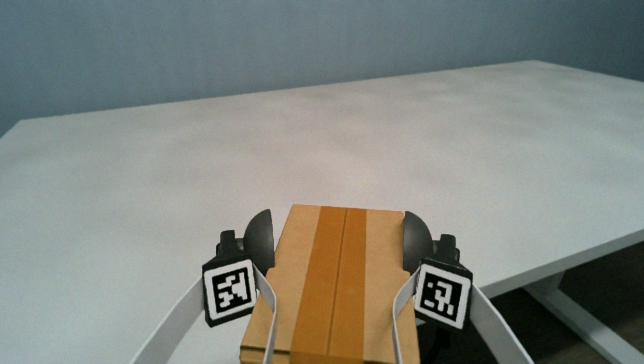

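Call:
move:
  joints: {"arm_m":0.16}
  pace: "max"

Call:
move:
  joints: {"lift_m":0.70}
  speeds: {"lift_m":0.04}
  contact_limits: {"lift_m":{"down":13}}
  cameras: ["wrist_camera","head_camera"]

Scene clock: 306.50 s.
move: done
base_odometry: x=-0.433 y=+0.009 heading=-1.338
turned_by_wheels: +0.000
turned_by_imu: +0.000
base_tilt: forward=-0.3 right=-1.2
lidar_m: 1.76 1.60 1.14 1.09 1.12 1.49 2.52 1.30 0.62 0.76 0.77 1.61
head_depth_mm: 992 1096 1217 1137 840 307 - / 992 1086 1208 1123 366 345 1191 / 984 1088 1206 1113 353 340 1178 / 979 1074 1199 1096 793 373 1224 / 977 1078 1190 1093 815 654 1220 / 975 1070 1185 1077 808 651 1196 / 965 1066 1182 1285 804 647 1210
base_status: not commanded
joint_positions: lift_m=+0.830 arm_m=+0.160 wrist_yaw_rad=-0.380 wrist_pitch_rad=-0.323 wrist_roll_rad=+0.005 gripper_m=+0.026 head_pan_rad=-1.570 head_tilt_rad=-0.601
joint_status: all done
measured_speeds: all 0
motor_effort: left_wheel=+7.4(8.2) right_wheel=-9.6(10.8) lift_m=+29.5(29.9) arm_m=+11.5(14.9) wrist_yaw_rad=-0.9(2.2) wrist_pitch_rad=+3.7(4.0) wrist_roll_rad=-1.6(2.0) gripper_m=-13.8(14.3) head_pan_rad=-2.5(3.6) head_tilt_rad=-4.7(6.2)
hand_pose: x=-0.1087 y=-0.5235 z=+0.8645 quat_wxyz=(+0.662, -0.020, -0.708, -0.244) (m; base frame)
wrist_depth_mm: - - - - - - - / - - - - - - - / - - - - - - - / - - - - - - - / - - 153 166 153 - - / - - 128 143 129 - - / - - 117 118 122 105 -
pictures: none

Scene clock: 310.23 s.
move: done
base_odometry: x=-0.433 y=+0.009 heading=-1.338
turned_by_wheels: +0.000
turned_by_imu: +0.000
base_tilt: forward=-0.2 right=-1.3
lidar_m: 1.76 1.60 1.14 1.09 1.12 1.49 2.51 1.30 0.62 0.76 0.77 1.61
head_depth_mm: 996 1092 1222 1131 842 671 1244 / 984 1089 1211 1126 836 646 373 / 989 1084 1208 1113 832 432 407 / 980 1083 1197 1102 823 512 440 / 979 1072 1190 1090 815 654 1225 / 976 1072 1180 1080 813 648 1199 / 971 1071 1178 1278 804 647 1209
base_status: not commanded
joint_positions: lift_m=+0.700 arm_m=+0.160 wrist_yaw_rad=-0.380 wrist_pitch_rad=-0.197 wrist_roll_rad=+0.000 gripper_m=+0.026 head_pan_rad=-1.570 head_tilt_rad=-0.601
joint_status: all done
measured_speeds: all 0
on_its_own: wrist_pitch_rad is at rest, and its effort (-19.4) is outside its rest range (-8 to +12)
motor_effort: left_wheel=+7.5(7.9) right_wheel=-9.7(11.0) lift_m=+11.2(27.2) arm_m=-9.0(11.3) wrist_yaw_rad=+0.3(2.1) wrist_pitch_rad=-19.4(19.8) wrist_roll_rad=-0.1(2.0) gripper_m=-13.9(14.4) head_pan_rad=-1.8(3.3) head_tilt_rad=-2.8(5.3)
contact_limits: lift_m down 13 (down: maximum 72; up: maximum 65)
hand_pose: x=-0.1129 y=-0.5339 z=+0.7649 quat_wxyz=(+0.678, -0.064, -0.704, -0.201) (m; base frame)
wrist_depth_mm: - - - - - - - / - - - - - - - / - - - - - - - / - - - - - - - / - - 152 165 156 - - / - - 128 143 126 - - / - 98 114 113 117 105 -
pictures: head_camera (sideways), wrist_camera
camera_calibration:
head_camera: T_world_to_cam=[[-0.0465693, 0.520471, -0.852608, 1.12507], [0.997497, -0.0212413, -0.0674497, 0.0812962], [-0.0532161, -0.853615, -0.518179, 0.630252], [0, 0, 0, 1]] pos_world=[0.00484047, -0.0458467, 1.29131]
wrist_camera: T_world_to_cam=[[-0.943238, 0.331677, -0.0170947, 0.0903488], [0.143608, 0.360906, -0.921479, 0.946291], [-0.299464, -0.871629, -0.388052, -0.0362529], [0, 0, 0, 1]] pos_world=[-0.0615313, -0.403088, 0.859464]

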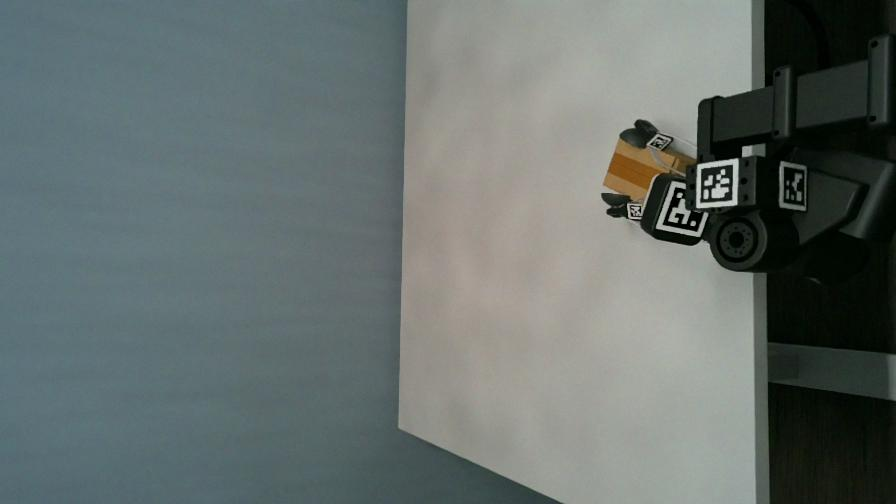

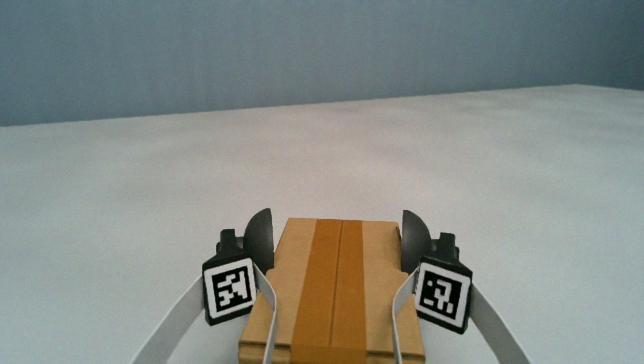

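Call:
move:
  joints: {"lift_m":0.722}

Call:
move:
  joints: {"gripper_m":0.14}

Call:
move:
  joints: {"lift_m":0.85}

Call:
move:
  joints: {"arm_m":0}
  pace: "max"
  cameras: ["head_camera"]

Scene clock: 322.50 s.
move: done
base_odometry: x=-0.433 y=+0.009 heading=-1.338
turned_by_wheels: +0.000
turned_by_imu: +0.000
base_tilt: forward=-0.4 right=-1.2
lidar_m: 1.76 1.61 1.14 1.09 1.12 1.49 2.52 1.30 0.62 0.76 0.77 1.61
head_depth_mm: 994 1092 1224 1135 844 670 1196 / 988 1086 1207 1124 837 421 352 / 985 1081 1203 1114 831 407 396 / 979 1072 1200 1104 823 502 431 / 978 1076 1195 1089 814 655 1225 / 972 1067 1182 1080 811 649 1201 / 965 1062 1186 1277 806 646 1214
base_status: not commanded
joint_positions: lift_m=+0.722 arm_m=+0.160 wrist_yaw_rad=-0.380 wrist_pitch_rad=-0.286 wrist_roll_rad=+0.000 gripper_m=+0.026 head_pan_rad=-1.570 head_tilt_rad=-0.601
joint_status: all done
measured_speeds: all 0
motor_effort: left_wheel=+7.1(7.7) right_wheel=-7.8(10.9) lift_m=+26.7(28.7) arm_m=-8.0(9.0) wrist_yaw_rad=+0.0(2.2) wrist_pitch_rad=-3.0(19.4) wrist_roll_rad=+0.0(0.4) gripper_m=-13.3(14.2) head_pan_rad=-1.7(2.2) head_tilt_rad=-1.5(2.3)
hand_pose: x=-0.1101 y=-0.5269 z=+0.7652 quat_wxyz=(+0.668, -0.033, -0.706, -0.232) (m; base frame)
wrist_depth_mm: - - - - - - - / - - - - - - - / - - - - - - - / - - - - - - - / - - 151 168 152 - - / - - 128 143 128 - - / - 98 117 117 120 104 -
pictures: none

Scene clock: 324.17 s.
move: done
base_odometry: x=-0.433 y=+0.009 heading=-1.338
turned_by_wheels: +0.000
turned_by_imu: +0.000
base_tilt: forward=-0.3 right=-1.4
lidar_m: 1.76 1.61 1.14 1.09 1.12 1.49 2.52 1.30 0.62 0.76 0.77 1.61
head_depth_mm: 991 1094 1219 1138 842 671 1190 / 987 1081 1214 1125 835 422 352 / 986 1083 1206 1104 831 407 397 / 977 1082 1199 1097 821 504 429 / 979 1072 1198 1089 816 656 1227 / 967 1071 1189 1077 813 651 1204 / 972 1064 1179 1284 803 645 1214
base_status: not commanded
joint_positions: lift_m=+0.722 arm_m=+0.160 wrist_yaw_rad=-0.380 wrist_pitch_rad=-0.313 wrist_roll_rad=+0.000 gripper_m=+0.140 head_pan_rad=-1.570 head_tilt_rad=-0.601
joint_status: all done
measured_speeds: all 0
motor_effort: left_wheel=+7.2(7.5) right_wheel=-7.7(8.6) lift_m=+30.8(30.8) arm_m=-8.4(9.0) wrist_yaw_rad=-1.1(1.9) wrist_pitch_rad=+1.9(3.0) wrist_roll_rad=-0.1(0.4) gripper_m=+0.5(82.1) head_pan_rad=-1.5(1.9) head_tilt_rad=-0.7(1.8)
hand_pose: x=-0.1091 y=-0.5245 z=+0.7589 quat_wxyz=(+0.665, -0.023, -0.706, -0.240) (m; base frame)
wrist_depth_mm: - - - - - - - / - - - - - - - / - - - - - - - / - - - - - - - / - 147 - 158 157 142 - / - 124 135 130 125 120 - / - 120 115 113 110 - 112
pictures: none

Scene clock: 326.17 s.
move: done
base_odometry: x=-0.433 y=+0.009 heading=-1.338
turned_by_wheels: +0.000
turned_by_imu: +0.000
base_tilt: forward=-0.3 right=-1.2
lidar_m: 1.76 1.60 1.14 1.09 1.12 1.49 2.52 1.30 0.62 0.76 0.77 1.61
head_depth_mm: 995 1094 1221 1132 813 290 - / 991 1081 1208 1123 348 342 1210 / 982 1086 1208 1113 333 327 1235 / 980 1075 1198 1105 600 366 1229 / 974 1073 1184 1086 815 654 1223 / 973 1066 1185 1078 808 650 1204 / 969 1066 1181 1289 805 646 1211
base_status: not commanded
joint_positions: lift_m=+0.850 arm_m=+0.160 wrist_yaw_rad=-0.380 wrist_pitch_rad=-0.314 wrist_roll_rad=+0.000 gripper_m=+0.140 head_pan_rad=-1.570 head_tilt_rad=-0.601
joint_status: all done
measured_speeds: all 0
motor_effort: left_wheel=+6.9(7.5) right_wheel=-7.9(8.6) lift_m=+31.2(35.4) arm_m=-8.7(9.0) wrist_yaw_rad=-0.3(1.9) wrist_pitch_rad=+2.2(2.2) wrist_roll_rad=-0.2(0.5) gripper_m=+0.5(1.1) head_pan_rad=-0.6(1.6) head_tilt_rad=+0.1(1.8)
hand_pose: x=-0.1091 y=-0.5243 z=+0.8866 quat_wxyz=(+0.665, -0.023, -0.706, -0.241) (m; base frame)
wrist_depth_mm: - - - - - - - / - - - - - - - / - - - - - - - / - - - - - - - / - 147 - - - 142 - / - 125 - - - 120 - / - 120 - - - - 112
pictures: none

Scene clock: 327.70 s.
move: done
base_odometry: x=-0.433 y=+0.009 heading=-1.338
turned_by_wheels: +0.000
turned_by_imu: +0.000
base_tilt: forward=-0.3 right=-1.2
lidar_m: 1.76 1.61 1.14 1.09 1.12 1.49 2.51 1.30 0.62 0.76 0.77 1.61
head_depth_mm: 992 1093 1219 1134 839 670 1311 / 990 1084 1206 1123 833 666 - / 980 1080 1202 1115 828 318 301 / 984 1076 1199 1107 822 638 1227 / 977 1074 1193 1093 813 653 1222 / 972 1067 1184 1076 812 650 1199 / 967 1063 1178 1283 805 648 1212
base_status: not commanded
joint_positions: lift_m=+0.850 arm_m=+0.001 wrist_yaw_rad=-0.380 wrist_pitch_rad=-0.315 wrist_roll_rad=+0.000 gripper_m=+0.140 head_pan_rad=-1.570 head_tilt_rad=-0.601
joint_status: all done
measured_speeds: all 0
motor_effort: left_wheel=+6.8(7.5) right_wheel=-7.8(8.8) lift_m=+26.1(31.3) arm_m=-12.1(14.6) wrist_yaw_rad=-0.1(1.7) wrist_pitch_rad=+2.3(2.4) wrist_roll_rad=-0.3(0.3) gripper_m=+0.4(0.9) head_pan_rad=-0.8(1.4) head_tilt_rad=+1.1(1.1)
hand_pose: x=-0.1090 y=-0.3648 z=+0.8864 quat_wxyz=(+0.665, -0.023, -0.707, -0.241) (m; base frame)
wrist_depth_mm: - - - - - - - / - - - - - - - / - - - - - - - / - - - - - - - / - 147 - - - 142 - / - 124 311 314 - 119 - / - 120 - - - - -
pictures: head_camera (sideways)
camera_calibration:
head_camera: T_world_to_cam=[[-0.0465693, 0.520471, -0.852608, 1.12507], [0.997497, -0.0212413, -0.0674497, 0.0812962], [-0.0532161, -0.853615, -0.518179, 0.630252], [0, 0, 0, 1]] pos_world=[0.00484047, -0.0458467, 1.29131]

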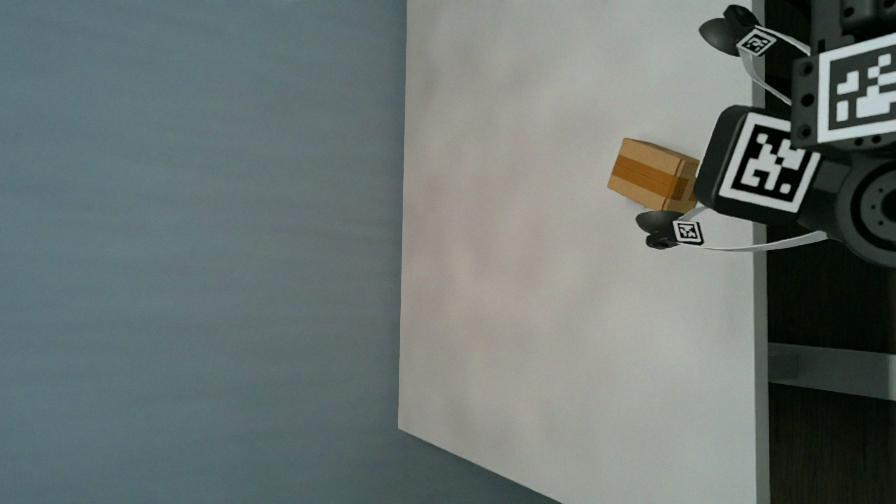

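Call:
move:
  joints: {"wrist_yaw_rad":3.0,"wrist_pitch_rad":-0.45,"gripper_m":0.03}
  pace: "max"

Call:
move:
  joints: {"lift_m":0.29,"head_pan_rad":1.57,"head_tilt_rad":-0.3}
  pace: "max"

Call:
move:
  base: {"translate_m":-1.92}
  pace: "max"
  cameras: ["nav_camera"]

Call:
move:
  base: {"rotate_rad":1.6}
  joints: {"head_pan_rad":-0.3,"head_tilt_rad":-0.3}
  pace: "max"
  cameras: ["nav_camera","head_camera"]

Scene clock: 354.23 s.
move: done
base_odometry: x=-0.433 y=+0.009 heading=-1.338
turned_by_wheels: +0.000
turned_by_imu: +0.000
base_tilt: forward=-0.3 right=-1.3
lidar_m: 1.76 1.61 1.14 1.09 1.12 1.49 2.52 1.30 0.62 0.76 0.77 1.61
head_depth_mm: 993 1092 1214 1136 841 670 1343 / 989 1086 1218 1123 833 666 - / 982 1081 1203 1112 829 644 1287 / 980 1078 1196 1100 825 658 1276 / 976 1072 1190 1092 818 654 1280 / 972 1067 1184 1082 811 651 1216 / 968 1061 1179 1292 806 647 1212
base_status: not commanded
joint_positions: lift_m=+0.850 arm_m=+0.001 wrist_yaw_rad=+2.997 wrist_pitch_rad=-0.462 wrist_roll_rad=+0.000 gripper_m=+0.030 head_pan_rad=-1.570 head_tilt_rad=-0.601
joint_status: all done
measured_speeds: all 0
motor_effort: left_wheel=+6.8(7.4) right_wheel=-8.2(9.0) lift_m=+27.5(27.5) arm_m=+9.4(9.4) wrist_yaw_rad=+2.1(7.1) wrist_pitch_rad=+1.8(3.4) wrist_roll_rad=-0.3(0.5) gripper_m=+0.5(80.5) head_pan_rad=+0.4(0.6) head_tilt_rad=+2.2(3.3)
hand_pose: x=+0.0103 y=+0.0709 z=+0.8530 quat_wxyz=(+0.212, +0.698, +0.112, +0.675) (m; base frame)
wrist_depth_mm: - 139 - - - - - / - 150 - - - - - / - 165 - - - - - / - 193 221 - - - - / - - 213 - - - - / - - 130 146 130 - - / - - 278 - 964 981 989
pictures: none

Scene clock: 358.77 s.
move: done
base_odometry: x=-0.433 y=+0.009 heading=-1.338
turned_by_wheels: +0.000
turned_by_imu: +0.000
base_tilt: forward=-0.4 right=-1.1
lidar_m: 1.76 1.60 1.15 1.09 1.12 1.49 2.52 1.30 0.62 0.76 0.77 1.62
head_depth_mm: 956 1001 1046 1096 1156 1235 1304 / 941 989 1044 1099 1156 1217 1293 / 936 979 1026 1083 1143 1211 1280 / 933 974 1028 1077 1140 1199 1269 / 926 966 1014 1071 1128 1192 1263 / 920 963 1013 1061 1122 1185 1261 / 914 955 1002 1059 1110 1182 1249
base_status: not commanded
joint_positions: lift_m=+0.290 arm_m=+0.001 wrist_yaw_rad=+2.997 wrist_pitch_rad=-0.464 wrist_roll_rad=+0.000 gripper_m=+0.030 head_pan_rad=+1.570 head_tilt_rad=-0.300
joint_status: all done
measured_speeds: all 0
motor_effort: left_wheel=+7.4(7.6) right_wheel=-8.0(8.9) lift_m=+25.5(27.7) arm_m=+13.1(13.6) wrist_yaw_rad=+1.2(3.4) wrist_pitch_rad=+2.1(2.1) wrist_roll_rad=-0.2(0.4) gripper_m=+0.4(0.8) head_pan_rad=-2.8(6.0) head_tilt_rad=-2.7(7.6)
hand_pose: x=+0.0102 y=+0.0706 z=+0.2925 quat_wxyz=(+0.212, +0.698, +0.113, +0.675) (m; base frame)
wrist_depth_mm: - 139 - - - - - / - 150 - - - - - / 869 167 762 823 828 827 815 / 691 195 220 677 664 668 659 / 583 560 212 552 568 552 557 / 503 483 130 148 130 483 484 / 271 278 256 267 411 425 423
pictures: none

Scene clock: 366.60 s.
move: done
base_odometry: x=-0.877 y=+1.877 heading=-1.337
turned_by_wheels: +0.000
turned_by_imu: -0.002
base_tilt: forward=-0.4 right=-1.3
lidar_m: 3.65 1.51 1.09 1.37 0.91 0.65 0.62 0.63 0.84 1.27 1.17 1.13
head_depth_mm: 991 973 991 1031 1077 1144 1215 / 2155 2238 1346 1323 1309 1294 1275 / 2170 2279 2365 2485 2593 2015 1540 / 2146 2270 2365 2525 2545 1997 1539 / 2142 2225 2346 2463 2558 2000 1531 / 2113 2217 2340 2451 2550 1982 1512 / 2092 2126 2171 2165 2215 1932 1518
base_status: done
joint_positions: lift_m=+0.290 arm_m=+0.001 wrist_yaw_rad=+2.997 wrist_pitch_rad=-0.464 wrist_roll_rad=+0.000 gripper_m=+0.030 head_pan_rad=+1.570 head_tilt_rad=-0.300
joint_status: not commanded
measured_speeds: all 0
motor_effort: left_wheel=+1.2(10.1) right_wheel=-9.4(17.4) lift_m=+26.8(31.0) arm_m=+9.4(13.3) wrist_yaw_rad=+2.6(3.7) wrist_pitch_rad=+2.1(2.2) wrist_roll_rad=-0.2(0.5) gripper_m=+0.0(1.0) head_pan_rad=-2.4(3.9) head_tilt_rad=-3.0(4.1)
hand_pose: x=+0.0101 y=+0.0706 z=+0.2925 quat_wxyz=(+0.212, +0.698, +0.113, +0.675) (m; base frame)
wrist_depth_mm: - 139 - - - - - / 939 150 - - - - - / 834 166 762 836 824 808 803 / 695 194 220 675 670 661 663 / 577 559 212 553 562 559 555 / 504 482 130 149 130 484 479 / 271 278 257 267 407 425 423
pictures: nav_camera (sideways)
camera_calibration:
nav_camera: T_world_to_cam=[[-0.0168134, 0.270305, 0.962628, -1.20983], [0.999815, 0.0134992, 0.0136724, 0.026253], [-0.00929903, 0.96268, -0.270482, 0.305356], [0, 0, 0, 1]] pos_world=[-0.04375, 0.0327072, 1.24685]

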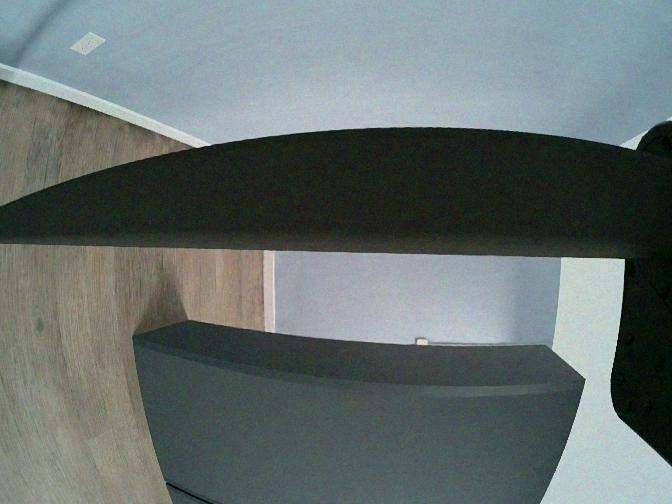

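Scene clock: 368.80 s.
move: done
base_odometry: x=-0.877 y=+1.877 heading=+0.262
turned_by_wheels: +1.600
turned_by_imu: +1.568
base_tilt: forward=-0.3 right=-1.2
lidar_m: 1.42 0.90 0.64 0.61 0.63 0.85 1.27 1.16 1.14 3.65 1.48 1.10
head_depth_mm: 1033 1089 1161 1230 1309 1403 1472 / 993 1044 1106 1168 1243 1330 1410 / 951 1004 1046 1109 1185 1255 1347 / 1025 1056 1078 1120 1168 1238 1312 / 2175 2267 2389 2474 2543 1836 1527 / 2122 2212 2333 2408 2524 1972 1533 / 2050 2145 2235 2324 2433 1962 1510
base_status: done
joint_positions: lift_m=+0.290 arm_m=+0.001 wrist_yaw_rad=+2.997 wrist_pitch_rad=-0.464 wrist_roll_rad=+0.000 gripper_m=+0.030 head_pan_rad=-0.308 head_tilt_rad=-0.300
joint_status: all done
measured_speeds: translate_m=+0.000 rotate_rad=+0.000 lift_m=+0.000 arm_m=+0.000 wrist_yaw_rad=+0.000 wrist_pitch_rad=+0.000 wrist_roll_rad=+0.000 head_pan_rad=+0.024 head_tilt_rad=+0.000
motor_effort: left_wheel=-6.0(14.5) right_wheel=+6.6(14.7) lift_m=+29.9(31.0) arm_m=-4.0(9.5) wrist_yaw_rad=+2.1(2.9) wrist_pitch_rad=+2.1(2.2) wrist_roll_rad=-0.3(0.5) gripper_m=+0.1(0.8) head_pan_rad=+3.4(4.2) head_tilt_rad=-2.6(5.1)
hand_pose: x=+0.0101 y=+0.0706 z=+0.2925 quat_wxyz=(+0.212, +0.698, +0.113, +0.675) (m; base frame)
wrist_depth_mm: 566 139 595 620 628 - - / 617 150 178 - - - - / - 165 174 - 757 778 772 / 669 193 220 670 675 670 659 / 590 559 211 546 562 555 553 / 499 483 130 149 130 483 481 / 272 278 256 267 408 426 421
pictures: head_camera (sideways), nav_camera (sideways)
camera_calibration:
head_camera: T_world_to_cam=[[-0.247472, 0.0302573, -0.968423, 1.27744], [0.341619, 0.938048, -0.0579893, 0.0730499], [0.906672, -0.345182, -0.242477, 0.265607], [0, 0, 0, 1]] pos_world=[0.0503574, -0.0154936, 1.30574]
nav_camera: T_world_to_cam=[[0.2628, -0.0657967, 0.962604, -1.21151], [-0.289738, -0.957008, 0.013687, 0.0341151], [0.92032, -0.2825, -0.270566, 0.299798], [0, 0, 0, 1]] pos_world=[0.0523584, 0.0376282, 1.24685]

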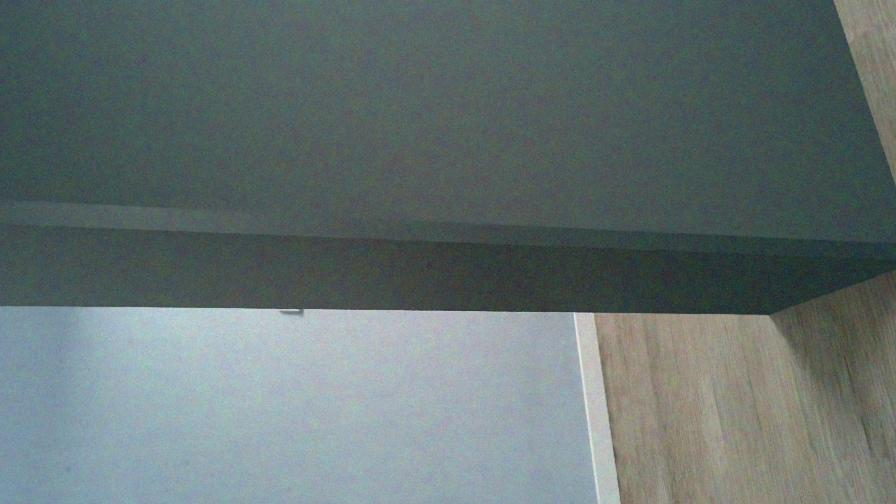

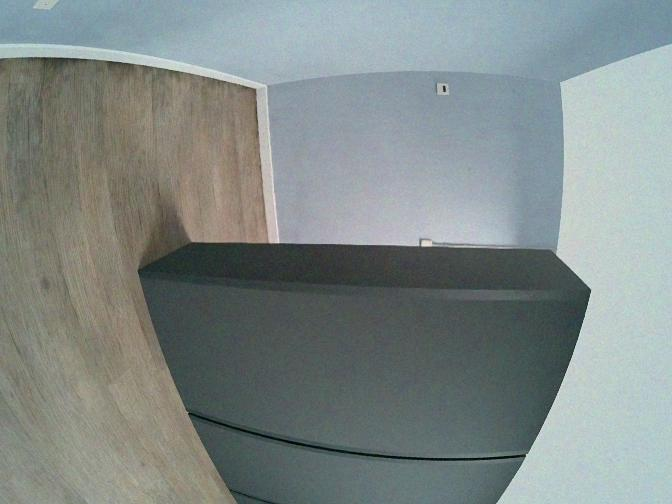

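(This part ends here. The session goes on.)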